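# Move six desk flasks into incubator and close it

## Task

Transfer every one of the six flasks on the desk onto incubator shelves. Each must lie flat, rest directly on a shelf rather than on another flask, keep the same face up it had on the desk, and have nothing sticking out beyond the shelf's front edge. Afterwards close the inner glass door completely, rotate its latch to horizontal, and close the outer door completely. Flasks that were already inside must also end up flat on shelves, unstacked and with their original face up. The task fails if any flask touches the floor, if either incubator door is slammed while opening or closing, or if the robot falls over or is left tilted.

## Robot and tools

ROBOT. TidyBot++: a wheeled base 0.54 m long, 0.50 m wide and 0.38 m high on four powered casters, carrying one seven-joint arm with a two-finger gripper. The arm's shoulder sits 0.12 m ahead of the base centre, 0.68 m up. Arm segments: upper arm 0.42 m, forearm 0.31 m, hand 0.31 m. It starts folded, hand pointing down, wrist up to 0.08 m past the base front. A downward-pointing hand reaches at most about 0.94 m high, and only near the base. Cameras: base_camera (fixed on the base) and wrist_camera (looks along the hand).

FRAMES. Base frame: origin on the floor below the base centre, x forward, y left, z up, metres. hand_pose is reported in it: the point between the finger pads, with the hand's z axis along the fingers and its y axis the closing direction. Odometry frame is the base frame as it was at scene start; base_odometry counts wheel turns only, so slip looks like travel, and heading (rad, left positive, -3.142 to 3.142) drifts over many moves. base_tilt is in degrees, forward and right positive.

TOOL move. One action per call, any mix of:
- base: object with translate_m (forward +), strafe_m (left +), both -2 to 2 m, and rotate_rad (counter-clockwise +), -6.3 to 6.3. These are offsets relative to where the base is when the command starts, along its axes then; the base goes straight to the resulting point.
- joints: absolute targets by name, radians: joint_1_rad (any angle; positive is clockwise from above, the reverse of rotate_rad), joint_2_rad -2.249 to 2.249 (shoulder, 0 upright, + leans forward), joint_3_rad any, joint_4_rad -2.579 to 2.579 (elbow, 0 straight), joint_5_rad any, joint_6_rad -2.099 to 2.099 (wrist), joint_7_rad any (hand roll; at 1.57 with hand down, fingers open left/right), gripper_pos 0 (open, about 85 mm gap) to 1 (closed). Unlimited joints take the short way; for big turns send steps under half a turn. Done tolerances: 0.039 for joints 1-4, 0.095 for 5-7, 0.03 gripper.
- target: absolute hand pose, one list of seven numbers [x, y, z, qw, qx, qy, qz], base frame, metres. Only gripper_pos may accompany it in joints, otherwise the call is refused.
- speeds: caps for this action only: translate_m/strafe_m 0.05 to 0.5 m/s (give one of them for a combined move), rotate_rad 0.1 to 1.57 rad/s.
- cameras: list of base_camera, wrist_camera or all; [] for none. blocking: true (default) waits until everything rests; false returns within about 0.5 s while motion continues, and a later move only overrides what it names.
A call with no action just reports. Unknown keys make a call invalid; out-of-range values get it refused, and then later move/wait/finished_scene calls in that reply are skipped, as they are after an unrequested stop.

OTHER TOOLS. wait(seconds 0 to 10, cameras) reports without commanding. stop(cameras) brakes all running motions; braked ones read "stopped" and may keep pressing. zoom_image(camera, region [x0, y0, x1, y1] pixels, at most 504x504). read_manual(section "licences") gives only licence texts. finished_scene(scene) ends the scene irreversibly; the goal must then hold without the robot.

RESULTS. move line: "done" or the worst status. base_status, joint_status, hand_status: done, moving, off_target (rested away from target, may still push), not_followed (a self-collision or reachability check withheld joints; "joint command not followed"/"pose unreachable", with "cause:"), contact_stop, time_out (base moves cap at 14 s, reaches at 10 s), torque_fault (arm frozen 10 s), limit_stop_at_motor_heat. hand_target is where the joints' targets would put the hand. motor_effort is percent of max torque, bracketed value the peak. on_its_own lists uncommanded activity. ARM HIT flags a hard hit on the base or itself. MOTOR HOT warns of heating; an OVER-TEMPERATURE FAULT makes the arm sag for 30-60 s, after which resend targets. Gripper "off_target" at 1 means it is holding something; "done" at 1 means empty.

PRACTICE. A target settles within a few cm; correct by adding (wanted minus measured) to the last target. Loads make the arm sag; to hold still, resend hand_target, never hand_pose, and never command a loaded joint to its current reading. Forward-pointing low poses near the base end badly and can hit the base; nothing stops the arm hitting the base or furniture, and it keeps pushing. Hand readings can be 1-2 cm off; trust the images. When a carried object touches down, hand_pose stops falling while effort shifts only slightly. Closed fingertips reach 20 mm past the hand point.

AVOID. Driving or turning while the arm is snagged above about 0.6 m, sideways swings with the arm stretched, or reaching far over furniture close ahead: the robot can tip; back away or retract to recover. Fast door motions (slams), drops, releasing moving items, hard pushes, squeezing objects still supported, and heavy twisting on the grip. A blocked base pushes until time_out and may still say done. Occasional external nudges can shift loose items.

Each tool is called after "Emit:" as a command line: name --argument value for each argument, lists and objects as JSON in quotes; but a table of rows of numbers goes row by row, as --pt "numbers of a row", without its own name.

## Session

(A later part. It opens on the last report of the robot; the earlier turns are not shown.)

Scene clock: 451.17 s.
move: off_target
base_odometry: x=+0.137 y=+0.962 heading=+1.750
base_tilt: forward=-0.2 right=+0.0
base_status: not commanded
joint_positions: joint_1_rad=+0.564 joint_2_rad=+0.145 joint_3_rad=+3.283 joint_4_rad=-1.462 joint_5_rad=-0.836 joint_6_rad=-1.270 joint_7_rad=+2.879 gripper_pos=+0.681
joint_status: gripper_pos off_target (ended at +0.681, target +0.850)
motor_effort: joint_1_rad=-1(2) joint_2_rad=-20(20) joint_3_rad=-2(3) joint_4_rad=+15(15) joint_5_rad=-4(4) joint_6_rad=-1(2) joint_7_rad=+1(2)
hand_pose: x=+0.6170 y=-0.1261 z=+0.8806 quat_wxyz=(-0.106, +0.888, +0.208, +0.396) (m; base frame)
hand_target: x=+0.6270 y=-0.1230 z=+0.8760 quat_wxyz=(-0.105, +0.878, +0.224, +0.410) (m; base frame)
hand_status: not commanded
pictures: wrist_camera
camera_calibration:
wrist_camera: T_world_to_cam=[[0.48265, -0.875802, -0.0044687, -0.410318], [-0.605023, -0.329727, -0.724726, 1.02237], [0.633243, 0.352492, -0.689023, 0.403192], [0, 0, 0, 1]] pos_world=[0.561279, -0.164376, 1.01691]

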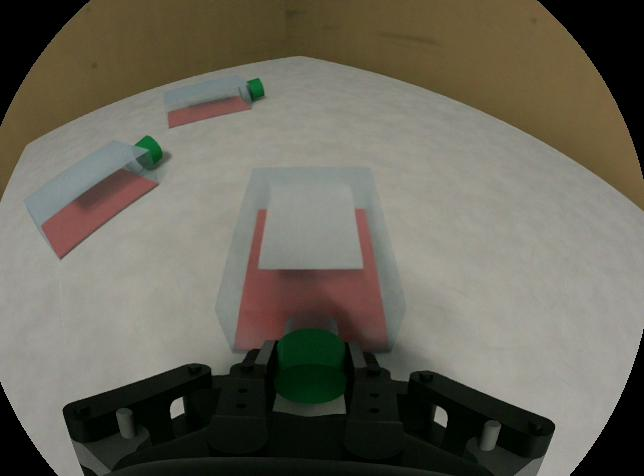

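Emit:
move --target '[0.60,-0.123,0.98,-0.1046,0.878,0.2242,0.4095]' --joints '{"gripper_pos":0.95}' --cameras '[]'

Emit:
move --target '[0.58,0,1.05,0,0.9063,0,0.4226]' --cameras '[]'

Emit:
move --target '[0.55,0,1.05,0,0.911,0,0.412]' --base '{"translate_m":-0.45}' --cameras '["wrist_camera"]'

Emit:
move --base '{"rotate_rad":-1.937}' --speeds '{"rotate_rad":0.8}' --cameras '[]'

Emit:
move --base '{"translate_m":0.45,"strafe_m":-1.143}' --speeds '{"translate_m":0.45}' --cameras '["wrist_camera"]'

Scene clock: 453.03 s.
move: off_target
base_odometry: x=+0.137 y=+0.962 heading=+1.750
base_tilt: forward=-0.2 right=+0.0
base_status: not commanded
joint_positions: joint_1_rad=+0.564 joint_2_rad=+0.146 joint_3_rad=+3.305 joint_4_rad=-1.212 joint_5_rad=-0.836 joint_6_rad=-1.455 joint_7_rad=+2.805 gripper_pos=+0.681
joint_status: gripper_pos off_target (ended at +0.681, target +0.950)
motor_effort: joint_1_rad=+0(1) joint_2_rad=-23(27) joint_3_rad=-1(2) joint_4_rad=+19(21) joint_5_rad=-7(8) joint_6_rad=+1(2) joint_7_rad=+1(2)
hand_pose: x=+0.6122 y=-0.1199 z=+0.9648 quat_wxyz=(-0.095, +0.872, +0.249, +0.411) (m; base frame)
hand_target: x=+0.6000 y=-0.1230 z=+0.9800 quat_wxyz=(-0.105, +0.878, +0.224, +0.410) (m; base frame)
hand_status: done (0.020 m and 3.1 deg from the pose sent, 0.101 m and 2.7 deg at the start)
pictures: none
No camera images: "cameras" was empty.

Scene clock: 455.30 s.
move: done
base_odometry: x=+0.137 y=+0.962 heading=+1.750
base_tilt: forward=-0.2 right=+0.0
base_status: not commanded
joint_positions: joint_1_rad=-0.005 joint_2_rad=-0.112 joint_3_rad=+3.175 joint_4_rad=-1.212 joint_5_rad=-0.057 joint_6_rad=-1.257 joint_7_rad=+1.646 gripper_pos=+0.681
joint_status: not commanded
motor_effort: joint_1_rad=+0(1) joint_2_rad=-15(26) joint_3_rad=-1(3) joint_4_rad=+20(20) joint_5_rad=+0(7) joint_6_rad=+5(6) joint_7_rad=+1(3)
hand_pose: x=+0.5726 y=+0.0042 z=+1.0229 quat_wxyz=(-0.010, +0.923, +0.023, +0.383) (m; base frame)
hand_target: x=+0.5800 y=+0.0000 z=+1.0500 quat_wxyz=(+0.000, +0.906, +0.000, +0.423) (m; base frame)
hand_status: done (0.028 m and 5.7 deg from the pose sent, 0.151 m and 31.0 deg at the start)
pictures: none
No camera images: "cameras" was empty.

Scene clock: 457.57 s.
move: done
base_odometry: x=+0.218 y=+0.519 heading=+1.750
base_tilt: forward=-0.2 right=+0.0
base_status: done
joint_positions: joint_1_rad=-0.005 joint_2_rad=-0.175 joint_3_rad=+3.173 joint_4_rad=-1.214 joint_5_rad=-0.053 joint_6_rad=-1.257 joint_7_rad=+1.643 gripper_pos=+0.681
joint_status: not commanded
motor_effort: joint_1_rad=+0(1) joint_2_rad=-13(21) joint_3_rad=+0(2) joint_4_rad=+20(21) joint_5_rad=-1(1) joint_6_rad=+6(7) joint_7_rad=+1(2)
hand_pose: x=+0.5500 y=+0.0042 z=+1.0499 quat_wxyz=(-0.009, +0.911, +0.023, +0.411) (m; base frame)
hand_target: x=+0.5500 y=+0.0000 z=+1.0500 quat_wxyz=(+0.000, +0.911, +0.000, +0.412) (m; base frame)
hand_status: done (0.004 m and 2.8 deg from the pose sent, 0.036 m and 4.6 deg at the start)
pictures: wrist_camera
camera_calibration:
wrist_camera: T_world_to_cam=[[0.0830296, -0.996296, 0.0223884, -0.0710999], [-0.682835, -0.0732408, -0.726892, 1.1914], [0.725839, 0.045066, -0.686387, 0.463898], [0, 0, 0, 1]] pos_world=[0.482718, -0.00448342, 1.18602]

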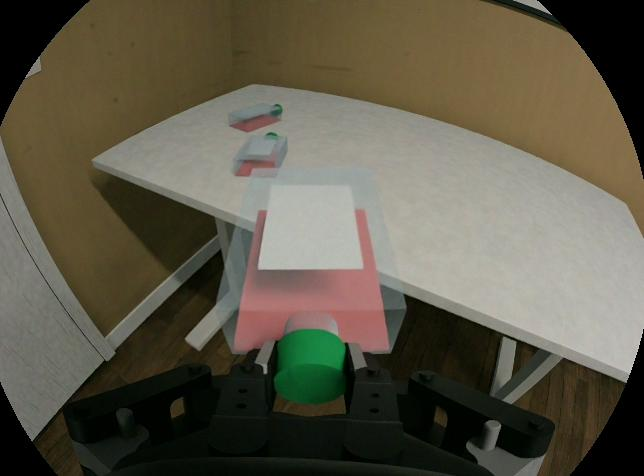

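Scene clock: 460.83 s.
move: done
base_odometry: x=+0.218 y=+0.519 heading=-0.187
base_tilt: forward=-0.2 right=+0.0
base_status: done
joint_positions: joint_1_rad=-0.009 joint_2_rad=-0.175 joint_3_rad=+3.165 joint_4_rad=-1.214 joint_5_rad=-0.046 joint_6_rad=-1.257 joint_7_rad=+1.643 gripper_pos=+0.681
joint_status: not commanded
motor_effort: joint_1_rad=+0(1) joint_2_rad=-13(15) joint_3_rad=-1(2) joint_4_rad=+20(20) joint_5_rad=+0(1) joint_6_rad=+6(7) joint_7_rad=+1(2)
hand_pose: x=+0.5499 y=+0.0077 z=+1.0497 quat_wxyz=(-0.007, +0.911, +0.028, +0.411) (m; base frame)
hand_target: x=+0.5500 y=+0.0000 z=+1.0500 quat_wxyz=(+0.000, +0.911, +0.000, +0.412) (m; base frame)
hand_status: not commanded
pictures: none
No camera images: "cameras" was empty.

Scene clock: 464.83 s.
move: done
base_odometry: x=+0.448 y=-0.688 heading=-0.188
base_tilt: forward=-0.2 right=+0.0
base_status: done
joint_positions: joint_1_rad=-0.010 joint_2_rad=-0.175 joint_3_rad=+3.163 joint_4_rad=-1.214 joint_5_rad=-0.045 joint_6_rad=-1.257 joint_7_rad=+1.643 gripper_pos=+0.681
joint_status: not commanded
motor_effort: joint_1_rad=+0(2) joint_2_rad=-13(14) joint_3_rad=+0(2) joint_4_rad=+20(20) joint_5_rad=+0(1) joint_6_rad=+6(7) joint_7_rad=+1(2)
hand_pose: x=+0.5499 y=+0.0083 z=+1.0496 quat_wxyz=(-0.007, +0.911, +0.029, +0.411) (m; base frame)
hand_target: x=+0.5500 y=+0.0000 z=+1.0500 quat_wxyz=(+0.000, +0.911, +0.000, +0.412) (m; base frame)
hand_status: not commanded
pictures: wrist_camera
camera_calibration:
wrist_camera: T_world_to_cam=[[0.0924885, -0.995222, 0.0312885, -0.0815341], [-0.682274, -0.0862298, -0.725993, 1.1904], [0.725223, 0.0457987, -0.68699, 0.464626], [0, 0, 0, 1]] pos_world=[0.482763, 0.000224217, 1.18597]

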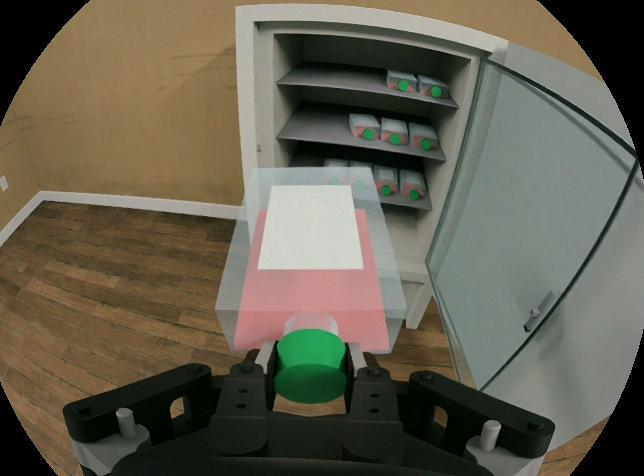

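Emit:
move --base '{"translate_m":0.475}' --speeds '{"translate_m":0.35}' --cameras '[]'

Emit:
move --target '[0.62,-0.007,0.88,0.0086,0.9035,-0.018,0.430]' --cameras '["wrist_camera"]'

Emit:
move --target '[0.635,-0.006,0.84,0.0086,0.9035,-0.018,0.430]' --base '{"translate_m":0.2}' --speeds '{"translate_m":0.25}' --cameras '["wrist_camera"]'

Scene clock: 467.53 s.
move: done
base_odometry: x=+0.914 y=-0.776 heading=-0.188
base_tilt: forward=-0.2 right=+0.0
base_status: done
joint_positions: joint_1_rad=-0.010 joint_2_rad=-0.169 joint_3_rad=+3.163 joint_4_rad=-1.214 joint_5_rad=-0.045 joint_6_rad=-1.257 joint_7_rad=+1.643 gripper_pos=+0.681
joint_status: not commanded
motor_effort: joint_1_rad=+0(1) joint_2_rad=-13(17) joint_3_rad=-1(2) joint_4_rad=+20(21) joint_5_rad=+0(1) joint_6_rad=+6(7) joint_7_rad=+1(2)
hand_pose: x=+0.5521 y=+0.0083 z=+1.0470 quat_wxyz=(-0.007, +0.912, +0.029, +0.408) (m; base frame)
hand_target: x=+0.5500 y=+0.0000 z=+1.0500 quat_wxyz=(+0.000, +0.911, +0.000, +0.412) (m; base frame)
hand_status: not commanded
pictures: none
No camera images: "cameras" was empty.

Scene clock: 469.67 s.
move: done
base_odometry: x=+0.914 y=-0.776 heading=-0.188
base_tilt: forward=-0.2 right=+0.0
base_status: not commanded
joint_positions: joint_1_rad=-0.008 joint_2_rad=-0.132 joint_3_rad=+3.148 joint_4_rad=-1.757 joint_5_rad=-0.002 joint_6_rad=-0.670 joint_7_rad=+1.569 gripper_pos=+0.681
joint_status: not commanded
motor_effort: joint_1_rad=+0(0) joint_2_rad=-17(19) joint_3_rad=+0(1) joint_4_rad=+22(23) joint_5_rad=+0(1) joint_6_rad=+6(7) joint_7_rad=+1(2)
hand_pose: x=+0.6109 y=+0.0021 z=+0.8758 quat_wxyz=(-0.002, +0.912, -0.001, +0.411) (m; base frame)
hand_target: x=+0.6200 y=-0.0070 z=+0.8800 quat_wxyz=(+0.009, +0.903, -0.018, +0.430) (m; base frame)
hand_status: done (0.014 m and 3.3 deg from the pose sent, 0.181 m and 6.3 deg at the start)
pictures: wrist_camera
camera_calibration:
wrist_camera: T_world_to_cam=[[0.0335645, -0.999315, 0.0156065, -0.0381207], [-0.686476, -0.0344004, -0.726338, 1.10808], [0.726377, 0.0136657, -0.68716, 0.300748], [0, 0, 0, 1]] pos_world=[0.543492, -0.0040862, 1.0121]

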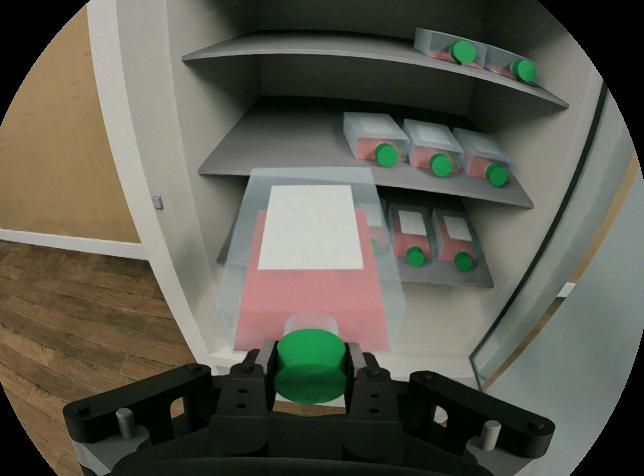

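Scene clock: 471.33 s.
move: done
base_odometry: x=+1.111 y=-0.814 heading=-0.188
base_tilt: forward=-0.1 right=+0.0
base_status: done
joint_positions: joint_1_rad=-0.008 joint_2_rad=-0.075 joint_3_rad=+3.147 joint_4_rad=-1.846 joint_5_rad=+0.021 joint_6_rad=-0.530 joint_7_rad=+1.543 gripper_pos=+0.681
joint_status: not commanded
motor_effort: joint_1_rad=+0(1) joint_2_rad=-19(21) joint_3_rad=-1(2) joint_4_rad=+22(23) joint_5_rad=+0(1) joint_6_rad=+6(8) joint_7_rad=+1(2)
hand_pose: x=+0.6276 y=-0.0005 z=+0.8312 quat_wxyz=(+0.002, +0.913, -0.006, +0.408) (m; base frame)
hand_target: x=+0.6350 y=-0.0060 z=+0.8400 quat_wxyz=(+0.009, +0.903, -0.018, +0.430) (m; base frame)
hand_status: done (0.013 m and 3.2 deg from the pose sent, 0.044 m and 3.3 deg at the start)
pictures: wrist_camera
camera_calibration:
wrist_camera: T_world_to_cam=[[0.0219972, -0.999593, 0.018186, -0.0354878], [-0.691638, -0.0283502, -0.721688, 1.08636], [0.721909, 0.00329698, -0.69198, 0.264841], [0, 0, 0, 1]] pos_world=[0.56096, -0.00554783, 0.967926]

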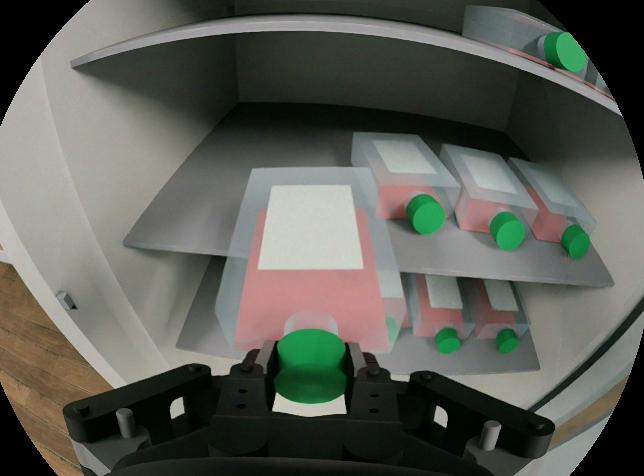

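Emit:
move --target '[0.64,-0.006,0.835,0.0086,0.9035,-0.018,0.430]' --base '{"strafe_m":0.014,"translate_m":0.085}' --speeds '{"translate_m":0.15}' --cameras '["wrist_camera"]'

Scene clock: 473.03 s.
move: done
base_odometry: x=+1.197 y=-0.816 heading=-0.188
base_tilt: forward=-0.2 right=+0.0
base_status: done
joint_positions: joint_1_rad=-0.008 joint_2_rad=-0.062 joint_3_rad=+3.146 joint_4_rad=-1.848 joint_5_rad=+0.025 joint_6_rad=-0.512 joint_7_rad=+1.538 gripper_pos=+0.681
joint_status: not commanded
motor_effort: joint_1_rad=+0(1) joint_2_rad=-18(21) joint_3_rad=-1(1) joint_4_rad=+22(22) joint_5_rad=+1(1) joint_6_rad=+6(7) joint_7_rad=+1(2)
hand_pose: x=+0.6326 y=-0.0010 z=+0.8274 quat_wxyz=(+0.003, +0.912, -0.006, +0.409) (m; base frame)
hand_target: x=+0.6400 y=-0.0060 z=+0.8350 quat_wxyz=(+0.009, +0.903, -0.018, +0.430) (m; base frame)
hand_status: done (0.012 m and 3.0 deg from the pose sent, 0.014 m and 3.2 deg at the start)
pictures: wrist_camera
camera_calibration:
wrist_camera: T_world_to_cam=[[0.0203625, -0.999606, 0.0193291, -0.0359878], [-0.689792, -0.0280409, -0.723465, 1.08738], [0.723722, 0.0013985, -0.690091, 0.255834], [0, 0, 0, 1]] pos_world=[0.565644, -0.00584028, 0.963924]

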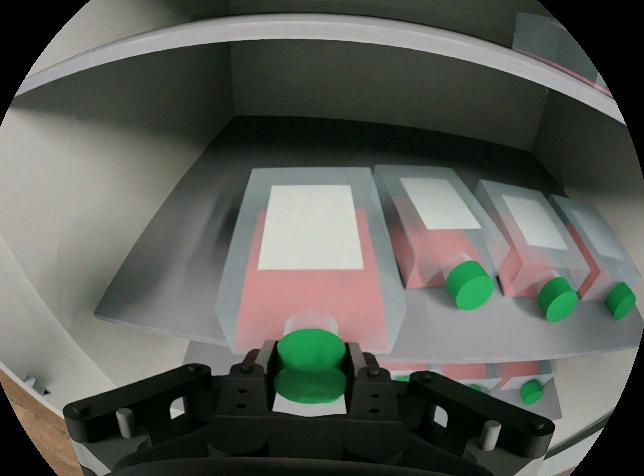

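Emit:
move --target '[0.645,-0.006,0.82,0.0086,0.9035,-0.018,0.430]' --base '{"translate_m":0.016}' --speeds '{"translate_m":0.1}' --cameras '[]'

Emit:
move --target '[0.65,-0.006,0.805,0.0086,0.9035,-0.018,0.430]' --cameras '["wrist_camera"]'

Emit:
move --target '[0.65,-0.006,0.792,0.0086,0.9035,-0.018,0.430]' --cameras '["wrist_camera"]'

Scene clock: 474.20 s.
move: done
base_odometry: x=+1.213 y=-0.819 heading=-0.187
base_tilt: forward=-0.2 right=+0.0
base_status: done
joint_positions: joint_1_rad=-0.008 joint_2_rad=-0.036 joint_3_rad=+3.146 joint_4_rad=-1.874 joint_5_rad=+0.036 joint_6_rad=-0.458 joint_7_rad=+1.526 gripper_pos=+0.681
joint_status: not commanded
motor_effort: joint_1_rad=+0(1) joint_2_rad=-20(22) joint_3_rad=-1(2) joint_4_rad=+22(23) joint_5_rad=+0(1) joint_6_rad=+6(7) joint_7_rad=+0(2)
hand_pose: x=+0.6401 y=-0.0021 z=+0.8125 quat_wxyz=(+0.004, +0.912, -0.008, +0.410) (m; base frame)
hand_target: x=+0.6450 y=-0.0060 z=+0.8200 quat_wxyz=(+0.009, +0.903, -0.018, +0.430) (m; base frame)
hand_status: done (0.010 m and 2.8 deg from the pose sent, 0.015 m and 3.0 deg at the start)
pictures: none
No camera images: "cameras" was empty.

Scene clock: 474.90 s.
move: done
base_odometry: x=+1.213 y=-0.819 heading=-0.187
base_tilt: forward=-0.1 right=+0.0
base_status: not commanded
joint_positions: joint_1_rad=-0.008 joint_2_rad=-0.022 joint_3_rad=+3.146 joint_4_rad=-1.904 joint_5_rad=+0.050 joint_6_rad=-0.407 joint_7_rad=+1.512 gripper_pos=+0.681
joint_status: not commanded
motor_effort: joint_1_rad=+0(0) joint_2_rad=-20(21) joint_3_rad=-1(1) joint_4_rad=+21(22) joint_5_rad=+0(1) joint_6_rad=+6(7) joint_7_rad=+1(2)
hand_pose: x=+0.6436 y=-0.0032 z=+0.8017 quat_wxyz=(+0.005, +0.910, -0.009, +0.414) (m; base frame)
hand_target: x=+0.6500 y=-0.0060 z=+0.8050 quat_wxyz=(+0.009, +0.903, -0.018, +0.430) (m; base frame)
hand_status: done (0.008 m and 2.3 deg from the pose sent, 0.013 m and 2.8 deg at the start)
pictures: wrist_camera
camera_calibration:
wrist_camera: T_world_to_cam=[[0.0126925, -0.999672, 0.0222223, -0.0352439], [-0.682213, -0.0249056, -0.730729, 1.07728], [0.731043, -0.00588559, -0.682306, 0.219147], [0, 0, 0, 1]] pos_world=[0.575176, -0.00711224, 0.937509]

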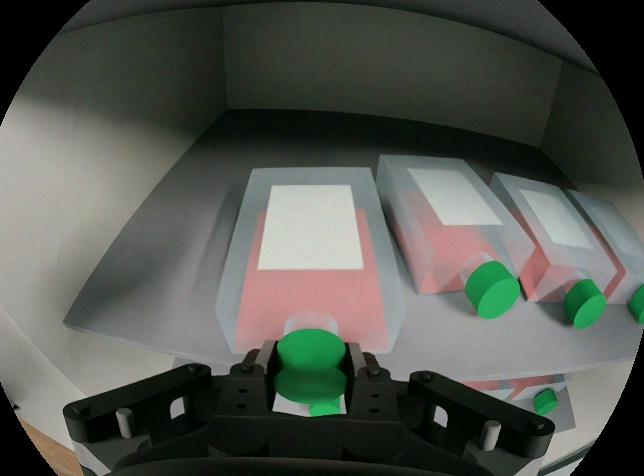

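Scene clock: 475.57 s.
move: done
base_odometry: x=+1.213 y=-0.819 heading=-0.187
base_tilt: forward=-0.2 right=+0.0
base_status: not commanded
joint_positions: joint_1_rad=-0.008 joint_2_rad=-0.018 joint_3_rad=+3.146 joint_4_rad=-1.933 joint_5_rad=+0.063 joint_6_rad=-0.361 joint_7_rad=+1.496 gripper_pos=+0.681
joint_status: not commanded
motor_effort: joint_1_rad=+0(1) joint_2_rad=-19(20) joint_3_rad=+0(1) joint_4_rad=+21(21) joint_5_rad=+0(1) joint_6_rad=+6(6) joint_7_rad=+1(2)
hand_pose: x=+0.6446 y=-0.0041 z=+0.7952 quat_wxyz=(+0.006, +0.907, -0.011, +0.420) (m; base frame)
hand_target: x=+0.6500 y=-0.0060 z=+0.7920 quat_wxyz=(+0.009, +0.903, -0.018, +0.430) (m; base frame)
hand_status: done (0.007 m and 1.5 deg from the pose sent, 0.012 m and 2.3 deg at the start)
pictures: wrist_camera
camera_calibration:
wrist_camera: T_world_to_cam=[[0.00885368, -0.999711, 0.022346, -0.0335712], [-0.672339, -0.022493, -0.739901, 1.0742], [0.74019, -0.00847326, -0.672344, 0.200227], [0, 0, 0, 1]] pos_world=[0.574317, -0.00770292, 0.930173]

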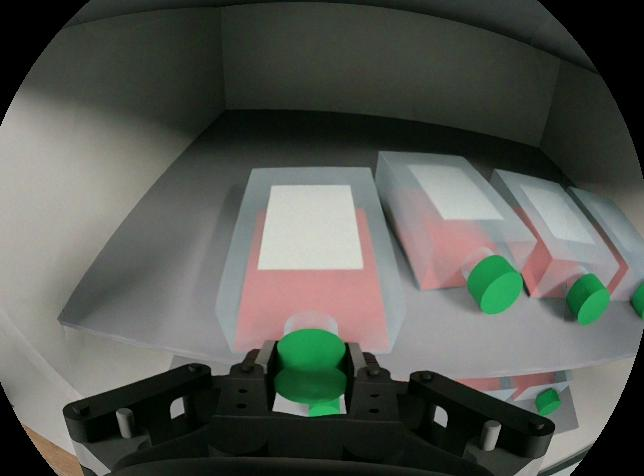

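Emit:
move --joints '{"gripper_pos":0.6}' --cameras '[]'

Emit:
move --base '{"translate_m":-0.2}' --speeds '{"translate_m":0.25}' --cameras '[]'

Emit:
move --target '[0.68,0.006,0.808,0,0.766,0,0.643]' --joints '{"gripper_pos":1}' --cameras '[]'

Emit:
move --base '{"strafe_m":-0.01,"translate_m":0.11}' --speeds '{"translate_m":0.2}' --cameras '["wrist_camera"]'

Scene clock: 476.60 s.
move: done
base_odometry: x=+1.213 y=-0.819 heading=-0.187
base_tilt: forward=-0.2 right=+0.0
base_status: not commanded
joint_positions: joint_1_rad=-0.008 joint_2_rad=-0.018 joint_3_rad=+3.146 joint_4_rad=-1.933 joint_5_rad=+0.064 joint_6_rad=-0.361 joint_7_rad=+1.496 gripper_pos=+0.600
joint_status: all done
motor_effort: joint_1_rad=+0(1) joint_2_rad=-19(20) joint_3_rad=+0(1) joint_4_rad=+20(21) joint_5_rad=+0(1) joint_6_rad=+5(6) joint_7_rad=+1(2)
hand_pose: x=+0.6446 y=-0.0041 z=+0.7949 quat_wxyz=(+0.006, +0.908, -0.010, +0.420) (m; base frame)
hand_target: x=+0.6500 y=-0.0060 z=+0.7920 quat_wxyz=(+0.009, +0.903, -0.018, +0.430) (m; base frame)
hand_status: not commanded
pictures: none
No camera images: "cameras" was empty.

Scene clock: 478.30 s.
move: done
base_odometry: x=+1.017 y=-0.782 heading=-0.187
base_tilt: forward=-0.2 right=+0.0
base_status: done
joint_positions: joint_1_rad=-0.008 joint_2_rad=-0.008 joint_3_rad=+3.146 joint_4_rad=-1.934 joint_5_rad=+0.064 joint_6_rad=-0.360 joint_7_rad=+1.496 gripper_pos=+0.600
joint_status: not commanded
motor_effort: joint_1_rad=+0(1) joint_2_rad=-19(22) joint_3_rad=-1(3) joint_4_rad=+20(21) joint_5_rad=+0(1) joint_6_rad=+6(7) joint_7_rad=+1(2)
hand_pose: x=+0.6456 y=-0.0041 z=+0.7895 quat_wxyz=(+0.007, +0.910, -0.010, +0.415) (m; base frame)
hand_target: x=+0.6500 y=-0.0060 z=+0.7920 quat_wxyz=(+0.009, +0.903, -0.018, +0.430) (m; base frame)
hand_status: not commanded
pictures: none
No camera images: "cameras" was empty.

Scene clock: 480.30 s.
move: done
base_odometry: x=+1.017 y=-0.782 heading=-0.187
base_tilt: forward=-0.2 right=+0.0
base_status: not commanded
joint_positions: joint_1_rad=-0.011 joint_2_rad=+0.105 joint_3_rad=+3.146 joint_4_rad=-2.291 joint_5_rad=+0.030 joint_6_rad=+0.627 joint_7_rad=+1.519 gripper_pos=+0.999
joint_status: all done
motor_effort: joint_1_rad=+0(1) joint_2_rad=-20(22) joint_3_rad=+0(2) joint_4_rad=+17(21) joint_5_rad=+0(1) joint_6_rad=+7(9) joint_7_rad=+1(2)
hand_pose: x=+0.6815 y=+0.0105 z=+0.8079 quat_wxyz=(-0.017, +0.774, -0.002, +0.633) (m; base frame)
hand_target: x=+0.6800 y=+0.0060 z=+0.8080 quat_wxyz=(+0.000, +0.766, +0.000, +0.643) (m; base frame)
hand_status: done (0.005 m and 2.4 deg from the pose sent, 0.040 m and 31.0 deg at the start)
pictures: none
No camera images: "cameras" was empty.

Scene clock: 481.63 s.
move: done
base_odometry: x=+1.123 y=-0.812 heading=-0.188
base_tilt: forward=-0.2 right=+0.0
base_status: done
joint_positions: joint_1_rad=-0.013 joint_2_rad=+0.114 joint_3_rad=+3.146 joint_4_rad=-2.295 joint_5_rad=+0.029 joint_6_rad=+0.631 joint_7_rad=+1.519 gripper_pos=+0.999
joint_status: not commanded
motor_effort: joint_1_rad=+0(1) joint_2_rad=-21(23) joint_3_rad=-1(2) joint_4_rad=+17(18) joint_5_rad=+0(1) joint_6_rad=+8(8) joint_7_rad=-1(2)
hand_pose: x=+0.6817 y=+0.0113 z=+0.8022 quat_wxyz=(-0.018, +0.776, -0.002, +0.630) (m; base frame)
hand_target: x=+0.6800 y=+0.0060 z=+0.8080 quat_wxyz=(+0.000, +0.766, +0.000, +0.643) (m; base frame)
hand_status: not commanded
pictures: wrist_camera
camera_calibration:
wrist_camera: T_world_to_cam=[[0.0387727, -0.999243, 0.0032862, -0.0238606], [-0.237696, -0.0124173, -0.97126, 0.993768], [0.970565, 0.0368773, -0.237998, -0.328448], [0, 0, 0, 1]] pos_world=[0.555921, 0.000609673, 0.887116]

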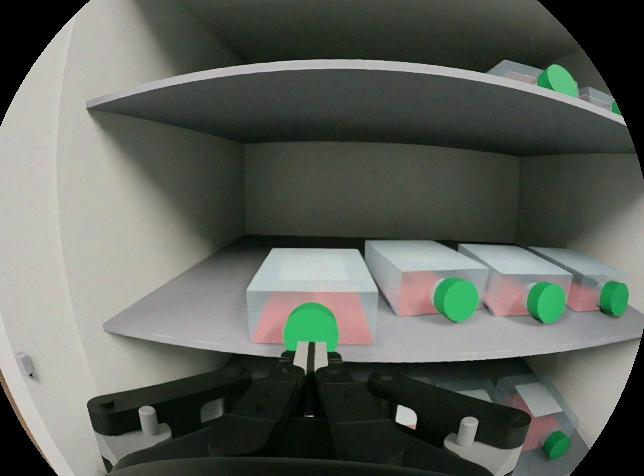

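Emit:
move --base '{"translate_m":0.075,"strafe_m":-0.002}' --speeds '{"translate_m":0.08}' --cameras '["wrist_camera"]'

Emit:
move --base '{"translate_m":-0.65}' --cameras '["wrist_camera"]'

Scene clock: 483.33 s.
move: done
base_odometry: x=+1.196 y=-0.828 heading=-0.188
base_tilt: forward=-0.2 right=+0.0
base_status: done
joint_positions: joint_1_rad=-0.013 joint_2_rad=+0.116 joint_3_rad=+3.146 joint_4_rad=-2.296 joint_5_rad=+0.029 joint_6_rad=+0.632 joint_7_rad=+1.519 gripper_pos=+0.999
joint_status: not commanded
motor_effort: joint_1_rad=+0(0) joint_2_rad=-21(23) joint_3_rad=-1(2) joint_4_rad=+17(18) joint_5_rad=+0(1) joint_6_rad=+7(8) joint_7_rad=+1(2)
hand_pose: x=+0.6816 y=+0.0113 z=+0.8009 quat_wxyz=(-0.018, +0.777, -0.002, +0.629) (m; base frame)
hand_target: x=+0.6800 y=+0.0060 z=+0.8080 quat_wxyz=(+0.000, +0.766, +0.000, +0.643) (m; base frame)
hand_status: not commanded
pictures: wrist_camera
camera_calibration:
wrist_camera: T_world_to_cam=[[0.0387795, -0.999243, 0.00320252, -0.0237906], [-0.239794, -0.0124173, -0.970745, 0.993441], [0.970049, 0.036877, -0.240093, -0.326664], [0, 0, 0, 1]] pos_world=[0.556024, 0.000609673, 0.886024]

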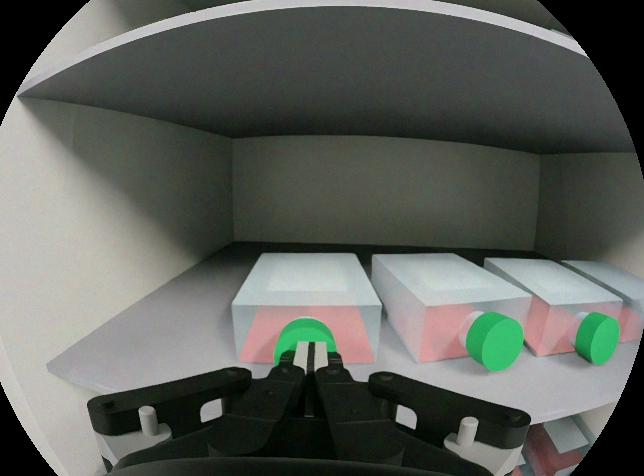

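Scene clock: 486.07 s.
move: done
base_odometry: x=+0.558 y=-0.707 heading=-0.187
base_tilt: forward=-0.2 right=+0.0
base_status: done
joint_positions: joint_1_rad=-0.015 joint_2_rad=+0.119 joint_3_rad=+3.146 joint_4_rad=-2.297 joint_5_rad=+0.028 joint_6_rad=+0.634 joint_7_rad=+1.519 gripper_pos=+0.999
joint_status: not commanded
motor_effort: joint_1_rad=+0(2) joint_2_rad=-21(23) joint_3_rad=-1(3) joint_4_rad=+17(18) joint_5_rad=+0(1) joint_6_rad=+7(8) joint_7_rad=+2(2)
hand_pose: x=+0.6819 y=+0.0126 z=+0.7994 quat_wxyz=(-0.019, +0.778, -0.002, +0.629) (m; base frame)
hand_target: x=+0.6800 y=+0.0060 z=+0.8080 quat_wxyz=(+0.000, +0.766, +0.000, +0.643) (m; base frame)
hand_status: not commanded
pictures: wrist_camera
camera_calibration:
wrist_camera: T_world_to_cam=[[0.0407048, -0.999168, 0.00256346, -0.0233173], [-0.241492, -0.0123275, -0.970324, 0.992965], [0.969549, 0.0388778, -0.241793, -0.325608], [0, 0, 0, 1]] pos_world=[0.556435, 0.00160181, 0.884828]

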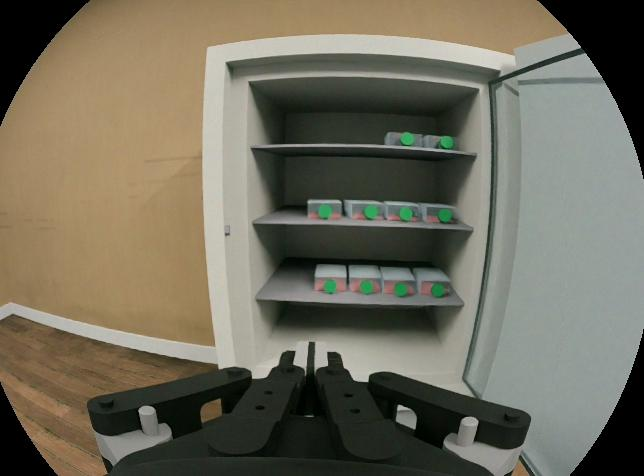

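Emit:
move --base '{"rotate_rad":1.673}' --target '[0.57,0,1.03,0,0.9063,0,0.4226]' --cameras '[]'

Emit:
move --base '{"translate_m":1.478,"strafe_m":0.98}' --cameras '["wrist_camera","base_camera"]'

Scene clock: 490.30 s.
move: done
base_odometry: x=+0.558 y=-0.707 heading=+1.486
base_tilt: forward=-0.2 right=+0.0
base_status: done
joint_positions: joint_1_rad=-0.025 joint_2_rad=-0.164 joint_3_rad=+3.147 joint_4_rad=-1.335 joint_5_rad=+0.026 joint_6_rad=-1.091 joint_7_rad=+1.519 gripper_pos=+0.999
joint_status: not commanded
motor_effort: joint_1_rad=+0(3) joint_2_rad=-14(24) joint_3_rad=+0(3) joint_4_rad=+20(22) joint_5_rad=+0(2) joint_6_rad=+5(8) joint_7_rad=+1(2)
hand_pose: x=+0.5798 y=+0.0031 z=+1.0210 quat_wxyz=(-0.003, +0.905, -0.014, +0.426) (m; base frame)
hand_target: x=+0.5700 y=+0.0000 z=+1.0300 quat_wxyz=(+0.000, +0.906, +0.000, +0.423) (m; base frame)
hand_status: done (0.014 m and 1.7 deg from the pose sent, 0.257 m and 28.0 deg at the start)
pictures: none
No camera images: "cameras" was empty.

Scene clock: 494.87 s.
move: done
base_odometry: x=-0.293 y=+0.849 heading=+1.486
base_tilt: forward=-0.2 right=+0.0
base_status: done
joint_positions: joint_1_rad=-0.025 joint_2_rad=-0.167 joint_3_rad=+3.148 joint_4_rad=-1.334 joint_5_rad=+0.026 joint_6_rad=-1.096 joint_7_rad=+1.519 gripper_pos=+0.999
joint_status: not commanded
motor_effort: joint_1_rad=+0(2) joint_2_rad=-13(16) joint_3_rad=-1(3) joint_4_rad=+20(21) joint_5_rad=+0(1) joint_6_rad=+5(7) joint_7_rad=+1(2)
hand_pose: x=+0.5778 y=+0.0022 z=+1.0216 quat_wxyz=(-0.002, +0.905, -0.015, +0.425) (m; base frame)
hand_target: x=+0.5700 y=+0.0000 z=+1.0300 quat_wxyz=(+0.000, +0.906, +0.000, +0.423) (m; base frame)
hand_status: not commanded
pictures: base_camera, wrist_camera
camera_calibration:
wrist_camera: T_world_to_cam=[[0.00823469, -0.999959, 0.00386465, -0.012591], [-0.663346, -0.00835458, -0.748266, 1.2002], [0.748267, 0.00359814, -0.663388, 0.388064], [0, 0, 0, 1]] pos_world=[0.505877, -0.00395957, 1.15556]

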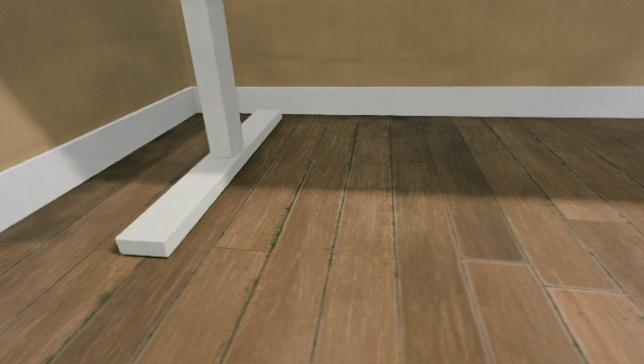

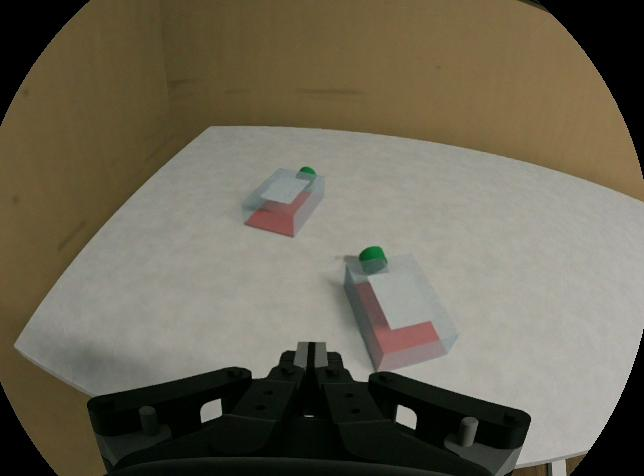

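Emit:
move --target '[0.70,-0.005,0.98,0,0.966,0,0.2588]' --cameras '[]'

Emit:
move --base '{"translate_m":0.08,"strafe_m":0.006}' --target '[0.765,-0.004,0.93,0,0.966,0,0.2588]' --cameras '["wrist_camera"]'

Scene clock: 497.87 s.
move: done
base_odometry: x=-0.293 y=+0.849 heading=+1.486
base_tilt: forward=-0.1 right=+0.0
base_status: not commanded
joint_positions: joint_1_rad=-0.017 joint_2_rad=+0.411 joint_3_rad=+3.168 joint_4_rad=-0.571 joint_5_rad=+0.023 joint_6_rad=-1.620 joint_7_rad=+1.520 gripper_pos=+0.999
joint_status: not commanded
motor_effort: joint_1_rad=+0(0) joint_2_rad=-31(33) joint_3_rad=-1(2) joint_4_rad=+17(21) joint_5_rad=+0(1) joint_6_rad=+3(6) joint_7_rad=+1(2)
hand_pose: x=+0.7086 y=-0.0069 z=+0.9749 quat_wxyz=(+0.010, +0.963, -0.030, +0.267) (m; base frame)
hand_target: x=+0.7000 y=-0.0050 z=+0.9800 quat_wxyz=(+0.000, +0.966, +0.000, +0.259) (m; base frame)
hand_status: done (0.010 m and 3.8 deg from the pose sent, 0.129 m and 20.4 deg at the start)
pictures: none
No camera images: "cameras" was empty.

Scene clock: 499.40 s.
move: done
base_odometry: x=-0.292 y=+0.929 heading=+1.486
base_tilt: forward=-0.1 right=+0.0
base_status: done
joint_positions: joint_1_rad=-0.015 joint_2_rad=+0.556 joint_3_rad=+3.168 joint_4_rad=-0.524 joint_5_rad=+0.020 joint_6_rad=-1.605 joint_7_rad=+1.520 gripper_pos=+0.999
joint_status: not commanded
motor_effort: joint_1_rad=+0(1) joint_2_rad=-37(44) joint_3_rad=-1(2) joint_4_rad=+18(20) joint_5_rad=+1(1) joint_6_rad=+2(4) joint_7_rad=+0(2)
hand_pose: x=+0.7558 y=-0.0063 z=+0.9079 quat_wxyz=(+0.012, +0.973, -0.029, +0.227) (m; base frame)
hand_target: x=+0.7650 y=-0.0040 z=+0.9300 quat_wxyz=(+0.000, +0.966, +0.000, +0.259) (m; base frame)
hand_status: done (0.024 m and 5.2 deg from the pose sent, 0.072 m and 3.8 deg at the start)
pictures: wrist_camera
camera_calibration:
wrist_camera: T_world_to_cam=[[-0.0236956, -0.999612, 0.0146372, -0.00781596], [-0.91143, 0.0155847, -0.41116, 1.11466], [0.410772, -0.0230834, -0.911446, 0.659558], [0, 0, 0, 1]] pos_world=[0.744819, -0.0099597, 1.05957]

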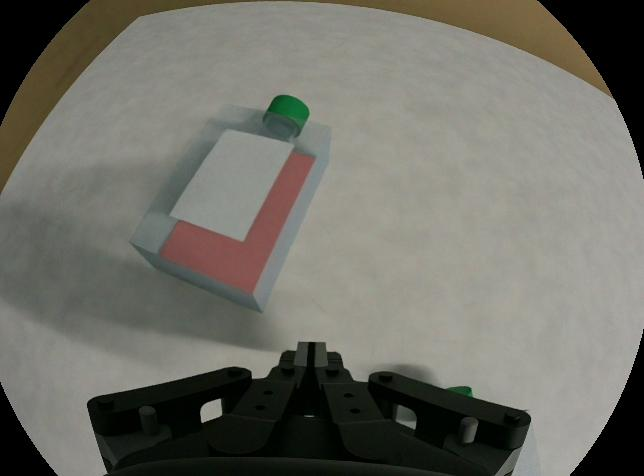

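Emit:
move --target '[0.745,-0.004,0.872,0,0.966,0,0.2588]' --cameras '["wrist_camera"]'

Scene clock: 501.20 s.
move: done
base_odometry: x=-0.292 y=+0.929 heading=+1.486
base_tilt: forward=-0.1 right=+0.0
base_status: not commanded
joint_positions: joint_1_rad=-0.015 joint_2_rad=+0.405 joint_3_rad=+3.168 joint_4_rad=-0.900 joint_5_rad=+0.020 joint_6_rad=-1.323 joint_7_rad=+1.520 gripper_pos=+0.999
joint_status: not commanded
motor_effort: joint_1_rad=+0(1) joint_2_rad=-30(37) joint_3_rad=-1(2) joint_4_rad=+17(19) joint_5_rad=+0(1) joint_6_rad=+1(3) joint_7_rad=+1(2)
hand_pose: x=+0.7413 y=-0.0083 z=+0.8803 quat_wxyz=(+0.010, +0.967, -0.028, +0.255) (m; base frame)
hand_target: x=+0.7450 y=-0.0040 z=+0.8720 quat_wxyz=(+0.000, +0.966, +0.000, +0.259) (m; base frame)
hand_status: done (0.010 m and 3.4 deg from the pose sent, 0.038 m and 5.2 deg at the start)
pictures: wrist_camera
camera_calibration:
wrist_camera: T_world_to_cam=[[-0.0200539, -0.99972, 0.0125404, -0.0105264], [-0.886253, 0.0119694, -0.463046, 1.11716], [0.462766, -0.0203999, -0.886245, 0.579693], [0, 0, 0, 1]] pos_world=[0.721612, -0.0120695, 1.03118]

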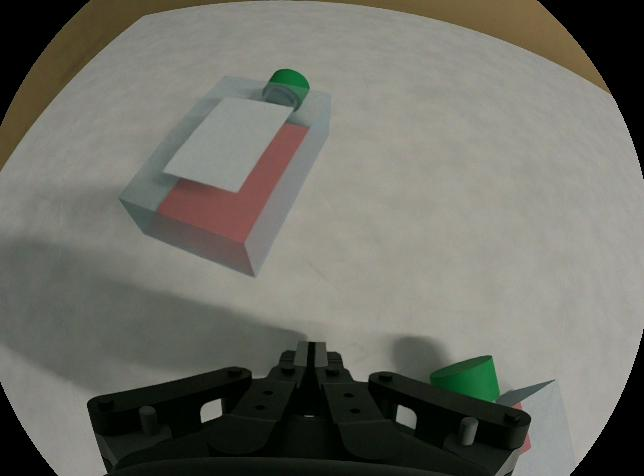

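Emit:
move --target '[0.765,-0.004,0.95,0,0.966,0,0.2588]' --cameras '["wrist_camera"]'

Scene clock: 503.47 s.
move: done
base_odometry: x=-0.292 y=+0.929 heading=+1.486
base_tilt: forward=-0.1 right=+0.0
base_status: not commanded
joint_positions: joint_1_rad=-0.013 joint_2_rad=+0.606 joint_3_rad=+3.171 joint_4_rad=-0.320 joint_5_rad=+0.014 joint_6_rad=-1.667 joint_7_rad=+1.520 gripper_pos=+0.999
joint_status: not commanded
motor_effort: joint_1_rad=+0(1) joint_2_rad=-37(38) joint_3_rad=-1(1) joint_4_rad=+17(20) joint_5_rad=+0(1) joint_6_rad=+4(4) joint_7_rad=+0(2)
hand_pose: x=+0.7725 y=-0.0058 z=+0.9509 quat_wxyz=(+0.009, +0.962, -0.030, +0.271) (m; base frame)
hand_target: x=+0.7650 y=-0.0040 z=+0.9500 quat_wxyz=(+0.000, +0.966, +0.000, +0.259) (m; base frame)
hand_status: done (0.008 m and 3.9 deg from the pose sent, 0.074 m and 3.4 deg at the start)
pictures: wrist_camera
camera_calibration:
wrist_camera: T_world_to_cam=[[-0.0246892, -0.999642, 0.0103497, -0.00260049], [-0.869746, 0.0163744, -0.493228, 1.19348], [0.492882, -0.021179, -0.869839, 0.588992], [0, 0, 0, 1]] pos_world=[0.747661, -0.00966796, 1.10102]

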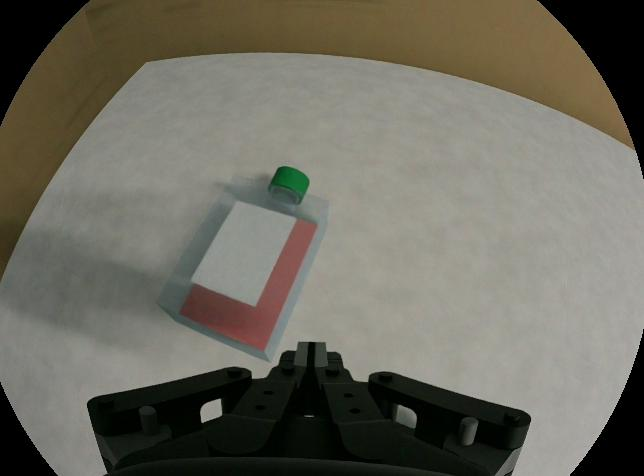

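Emit:
move --base '{"translate_m":0.03,"strafe_m":-0.09}' --cameras '[]'

Emit:
move --target '[0.768,-0.006,0.90,0,0.966,0,0.2588]' --cameras '[]'

Emit:
move --target '[0.762,-0.006,0.872,0,0.966,0,0.2588]' --cameras '["wrist_camera"]'

Emit:
move --base '{"translate_m":-0.13}' --speeds '{"translate_m":0.1}' --cameras '["wrist_camera"]'

Scene clock: 505.13 s.
move: done
base_odometry: x=-0.200 y=+0.952 heading=+1.486
base_tilt: forward=-0.1 right=+0.0
base_status: done
joint_positions: joint_1_rad=+0.005 joint_2_rad=+0.613 joint_3_rad=+3.177 joint_4_rad=-0.319 joint_5_rad=+0.008 joint_6_rad=-1.671 joint_7_rad=+1.520 gripper_pos=+0.999
joint_status: not commanded
motor_effort: joint_1_rad=+1(3) joint_2_rad=-37(39) joint_3_rad=-1(2) joint_4_rad=+17(17) joint_5_rad=+0(1) joint_6_rad=+3(4) joint_7_rad=+1(2)
hand_pose: x=+0.7731 y=-0.0183 z=+0.9464 quat_wxyz=(+0.012, +0.963, -0.040, +0.267) (m; base frame)
hand_target: x=+0.7650 y=-0.0040 z=+0.9500 quat_wxyz=(+0.000, +0.966, +0.000, +0.259) (m; base frame)
hand_status: not commanded
pictures: none
No camera images: "cameras" was empty.

Scene clock: 506.67 s.
move: done
base_odometry: x=-0.200 y=+0.952 heading=+1.486
base_tilt: forward=-0.1 right=+0.0
base_status: not commanded
joint_positions: joint_1_rad=+0.005 joint_2_rad=+0.524 joint_3_rad=+3.177 joint_4_rad=-0.661 joint_5_rad=+0.008 joint_6_rad=-1.489 joint_7_rad=+1.523 gripper_pos=+0.999
joint_status: not commanded
motor_effort: joint_1_rad=+0(1) joint_2_rad=-36(38) joint_3_rad=-1(2) joint_4_rad=+19(19) joint_5_rad=+0(1) joint_6_rad=+3(4) joint_7_rad=+1(2)
hand_pose: x=+0.7611 y=-0.0207 z=+0.8863 quat_wxyz=(+0.011, +0.972, -0.039, +0.232) (m; base frame)
hand_target: x=+0.7680 y=-0.0060 z=+0.9000 quat_wxyz=(+0.000, +0.966, +0.000, +0.259) (m; base frame)
hand_status: done (0.021 m and 5.7 deg from the pose sent, 0.048 m and 4.8 deg at the start)
pictures: none
No camera images: "cameras" was empty.

Scene clock: 507.80 s.
move: done
base_odometry: x=-0.200 y=+0.952 heading=+1.486
base_tilt: forward=-0.1 right=+0.0
base_status: not commanded
joint_positions: joint_1_rad=+0.005 joint_2_rad=+0.455 joint_3_rad=+3.177 joint_4_rad=-0.821 joint_5_rad=+0.008 joint_6_rad=-1.350 joint_7_rad=+1.524 gripper_pos=+0.999
joint_status: not commanded
motor_effort: joint_1_rad=+1(1) joint_2_rad=-32(36) joint_3_rad=+0(1) joint_4_rad=+17(19) joint_5_rad=+1(1) joint_6_rad=+2(3) joint_7_rad=+1(2)
hand_pose: x=+0.7580 y=-0.0218 z=+0.8804 quat_wxyz=(+0.010, +0.966, -0.039, +0.255) (m; base frame)
hand_target: x=+0.7619 y=-0.0060 z=+0.8720 quat_wxyz=(+0.000, +0.966, +0.000, +0.259) (m; base frame)
hand_status: done (0.018 m and 4.6 deg from the pose sent, 0.021 m and 5.7 deg at the start)
pictures: wrist_camera
camera_calibration:
wrist_camera: T_world_to_cam=[[-0.0421515, -0.999081, 0.00781963, -0.00277855], [-0.885039, 0.0337061, -0.464295, 1.13289], [0.463605, -0.0264914, -0.885646, 0.570363], [0, 0, 0, 1]] pos_world=[0.738108, -0.0258514, 1.03116]

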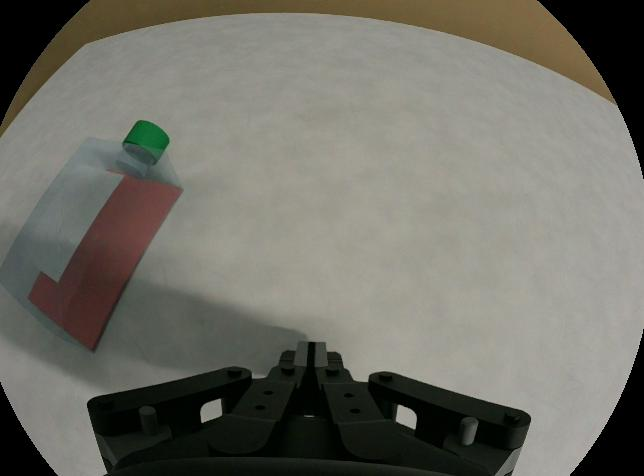

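Scene clock: 509.67 s.
move: done
base_odometry: x=-0.211 y=+0.822 heading=+1.486
base_tilt: forward=-0.2 right=+0.0
base_status: done
joint_positions: joint_1_rad=+0.005 joint_2_rad=+0.451 joint_3_rad=+3.177 joint_4_rad=-0.829 joint_5_rad=+0.008 joint_6_rad=-1.344 joint_7_rad=+1.524 gripper_pos=+0.999
joint_status: not commanded
motor_effort: joint_1_rad=+0(1) joint_2_rad=-32(36) joint_3_rad=-2(2) joint_4_rad=+17(18) joint_5_rad=+1(1) joint_6_rad=+2(3) joint_7_rad=+1(2)
hand_pose: x=+0.7576 y=-0.0217 z=+0.8802 quat_wxyz=(+0.010, +0.966, -0.038, +0.256) (m; base frame)
hand_target: x=+0.7619 y=-0.0060 z=+0.8720 quat_wxyz=(+0.000, +0.966, +0.000, +0.259) (m; base frame)
hand_status: not commanded
pictures: wrist_camera
camera_calibration:
wrist_camera: T_world_to_cam=[[-0.0415924, -0.999103, 0.00792294, -0.00323054], [-0.884067, 0.0331066, -0.466187, 1.13329], [0.465506, -0.0263942, -0.884651, 0.568134], [0, 0, 0, 1]] pos_world=[0.737302, -0.0257516, 1.03095]

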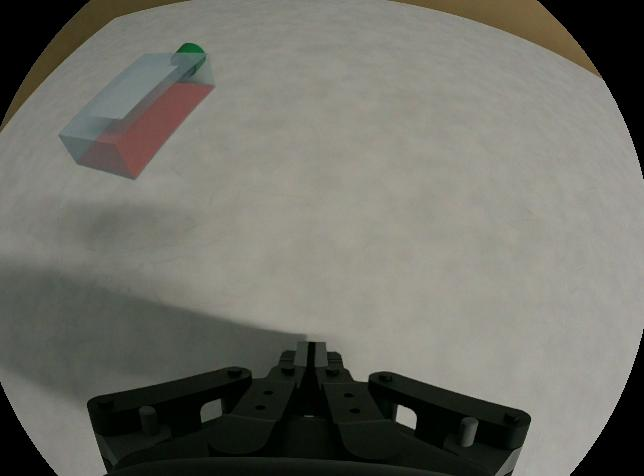

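Emit:
move --target '[0.76,-0.006,0.95,0,0.966,0,0.2588]' --cameras '[]'

Emit:
move --target '[0.57,0,1.03,0,0.9063,0,0.4226]' --joints '{"gripper_pos":0}' --cameras '["wrist_camera"]'

Scene clock: 511.60 s.
move: done
base_odometry: x=-0.211 y=+0.822 heading=+1.486
base_tilt: forward=-0.2 right=+0.0
base_status: not commanded
joint_positions: joint_1_rad=+0.005 joint_2_rad=+0.576 joint_3_rad=+3.177 joint_4_rad=-0.379 joint_5_rad=+0.008 joint_6_rad=-1.637 joint_7_rad=+1.524 gripper_pos=+0.999
joint_status: not commanded
motor_effort: joint_1_rad=+0(0) joint_2_rad=-37(37) joint_3_rad=-1(2) joint_4_rad=+17(20) joint_5_rad=+0(1) joint_6_rad=+3(4) joint_7_rad=+1(2)
hand_pose: x=+0.7672 y=-0.0185 z=+0.9509 quat_wxyz=(+0.012, +0.962, -0.038, +0.271) (m; base frame)
hand_target: x=+0.7600 y=-0.0060 z=+0.9500 quat_wxyz=(+0.000, +0.966, +0.000, +0.259) (m; base frame)
hand_status: done (0.014 m and 4.8 deg from the pose sent, 0.072 m and 4.6 deg at the start)
pictures: none
No camera images: "cameras" was empty.

Scene clock: 514.13 s.
move: done
base_odometry: x=-0.211 y=+0.822 heading=+1.486
base_tilt: forward=-0.2 right=+0.0
base_status: not commanded
joint_positions: joint_1_rad=-0.001 joint_2_rad=-0.158 joint_3_rad=+3.174 joint_4_rad=-1.282 joint_5_rad=+0.008 joint_6_rad=-1.192 joint_7_rad=+1.524 gripper_pos=+0.000
joint_status: all done
motor_effort: joint_1_rad=+0(0) joint_2_rad=-13(38) joint_3_rad=+0(1) joint_4_rad=+20(20) joint_5_rad=+0(1) joint_6_rad=+5(6) joint_7_rad=+0(2)
hand_pose: x=+0.5652 y=-0.0167 z=+1.0222 quat_wxyz=(-0.001, +0.915, -0.037, +0.401) (m; base frame)
hand_target: x=+0.5700 y=+0.0000 z=+1.0300 quat_wxyz=(+0.000, +0.906, +0.000, +0.423) (m; base frame)
hand_status: done (0.019 m and 5.0 deg from the pose sent, 0.213 m and 19.0 deg at the start)
pictures: wrist_camera
camera_calibration:
wrist_camera: T_world_to_cam=[[-0.0323162, -0.999389, -0.0132822, 0.00907616], [-0.701285, 0.0321414, -0.712156, 1.17738], [0.712148, -0.0136996, -0.701896, 0.457508], [0, 0, 0, 1]] pos_world=[0.500157, -0.0225043, 1.15972]

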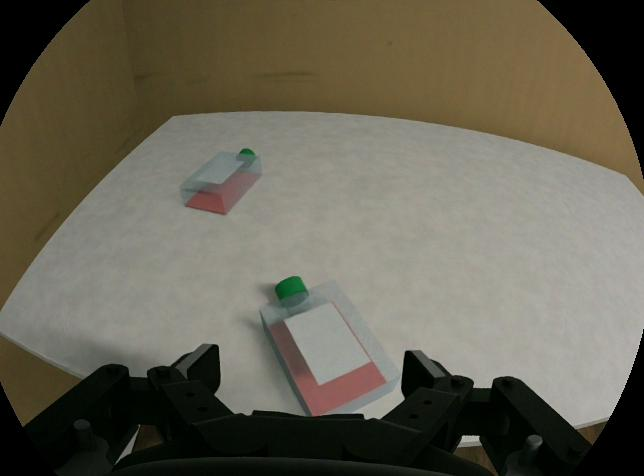

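Emit:
move --joints '{"joint_1_rad":0,"joint_2_rad":0.269,"joint_3_rad":3.14,"joint_4_rad":-0.777,"joint_5_rad":0,"joint_6_rad":-2.06,"joint_7_rad":-1.07}' --cameras '[]'

Emit:
move --base '{"translate_m":0.2,"strafe_m":-0.011}' --speeds '{"translate_m":0.25}' --cameras '["wrist_camera"]'

Scene clock: 517.97 s.
move: done
base_odometry: x=-0.211 y=+0.822 heading=+1.486
base_tilt: forward=-0.2 right=+0.0
base_status: not commanded
joint_positions: joint_1_rad=-0.001 joint_2_rad=+0.262 joint_3_rad=+3.157 joint_4_rad=-0.809 joint_5_rad=+0.008 joint_6_rad=-2.010 joint_7_rad=-0.996 gripper_pos=+0.000
joint_status: all done
motor_effort: joint_1_rad=+0(1) joint_2_rad=-24(26) joint_3_rad=+0(2) joint_4_rad=+15(20) joint_5_rad=+0(2) joint_6_rad=-1(6) joint_7_rad=+1(2)
hand_pose: x=+0.5231 y=-0.0057 z=+0.9281 quat_wxyz=(-0.027, +0.275, -0.961, +0.014) (m; base frame)
hand_target: x=+0.5139 y=+0.0018 z=+0.9339 quat_wxyz=(-0.017, +0.248, -0.968, +0.004) (m; base frame)
hand_status: not commanded
pictures: none
No camera images: "cameras" was empty.

Scene clock: 519.67 s.
move: done
base_odometry: x=-0.183 y=+1.021 heading=+1.486
base_tilt: forward=-0.2 right=+0.0
base_status: done
joint_positions: joint_1_rad=-0.001 joint_2_rad=+0.273 joint_3_rad=+3.155 joint_4_rad=-0.808 joint_5_rad=+0.008 joint_6_rad=-2.016 joint_7_rad=-0.998 gripper_pos=+0.000
joint_status: not commanded
motor_effort: joint_1_rad=+0(2) joint_2_rad=-24(28) joint_3_rad=-1(2) joint_4_rad=+15(16) joint_5_rad=+0(1) joint_6_rad=-1(2) joint_7_rad=+2(2)
hand_pose: x=+0.5240 y=-0.0049 z=+0.9237 quat_wxyz=(-0.020, +0.275, -0.961, +0.011) (m; base frame)
hand_target: x=+0.5139 y=+0.0018 z=+0.9339 quat_wxyz=(-0.017, +0.248, -0.968, +0.004) (m; base frame)
hand_status: not commanded
pictures: wrist_camera
camera_calibration:
wrist_camera: T_world_to_cam=[[-0.558533, 0.828188, -0.0463173, 0.333431], [0.825754, 0.560443, 0.0635143, -0.436155], [0.07856, -0.00277189, -0.996906, 1.02235], [0, 0, 0, 1]] pos_world=[0.466073, -0.0288695, 1.06233]

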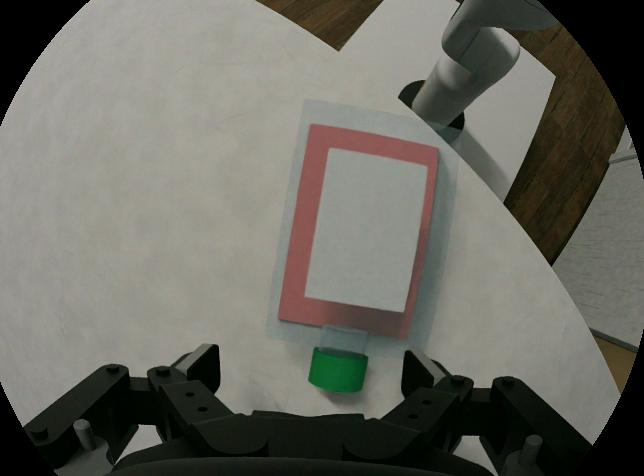

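Emit:
move --base '{"translate_m":0.022,"strafe_m":0.032}' --joints '{"joint_7_rad":-1.24}' --cameras '[]'

Emit:
move --joints '{"joint_2_rad":0.25,"joint_4_rad":-0.93,"joint_6_rad":-1.95}' --cameras '["wrist_camera"]'

Scene clock: 521.03 s.
move: done
base_odometry: x=-0.213 y=+1.046 heading=+1.486
base_tilt: forward=-0.2 right=+0.0
base_status: done
joint_positions: joint_1_rad=-0.004 joint_2_rad=+0.278 joint_3_rad=+3.148 joint_4_rad=-0.808 joint_5_rad=+0.008 joint_6_rad=-2.017 joint_7_rad=-1.189 gripper_pos=+0.000
joint_status: all done
motor_effort: joint_1_rad=+0(3) joint_2_rad=-25(28) joint_3_rad=-2(2) joint_4_rad=+15(16) joint_5_rad=+0(1) joint_6_rad=-1(2) joint_7_rad=+2(2)
hand_pose: x=+0.5248 y=-0.0015 z=+0.9221 quat_wxyz=(-0.019, +0.187, -0.982, +0.008) (m; base frame)
hand_target: x=+0.5139 y=+0.0018 z=+0.9339 quat_wxyz=(-0.018, +0.165, -0.986, +0.003) (m; base frame)
hand_status: not commanded
pictures: none
No camera images: "cameras" was empty.

Scene clock: 522.10 s.
move: done
base_odometry: x=-0.213 y=+1.046 heading=+1.486
base_tilt: forward=-0.2 right=+0.0
base_status: not commanded
joint_positions: joint_1_rad=-0.004 joint_2_rad=+0.269 joint_3_rad=+3.148 joint_4_rad=-0.911 joint_5_rad=+0.008 joint_6_rad=-1.991 joint_7_rad=-1.189 gripper_pos=+0.000
joint_status: all done
motor_effort: joint_1_rad=+0(1) joint_2_rad=-25(27) joint_3_rad=+0(2) joint_4_rad=+16(17) joint_5_rad=+0(1) joint_6_rad=-2(2) joint_7_rad=+1(2)
hand_pose: x=+0.5125 y=-0.0015 z=+0.8961 quat_wxyz=(+0.015, +0.187, -0.982, +0.002) (m; base frame)
hand_target: x=+0.5173 y=+0.0019 z=+0.8980 quat_wxyz=(-0.006, +0.165, -0.986, +0.001) (m; base frame)
hand_status: not commanded
pictures: wrist_camera
camera_calibration:
wrist_camera: T_world_to_cam=[[-0.401586, 0.915778, -0.00891093, 0.209172], [0.915797, 0.401627, 0.00339477, -0.419377], [0.00668773, -0.00679731, -0.999955, 1.0353], [0, 0, 0, 1]] pos_world=[0.461141, -0.0160843, 1.03854]

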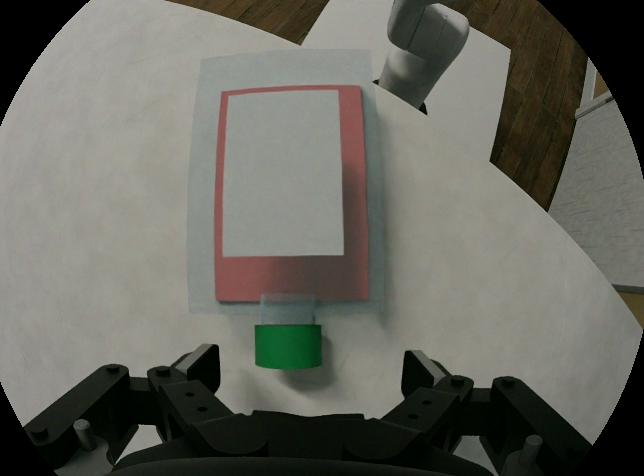

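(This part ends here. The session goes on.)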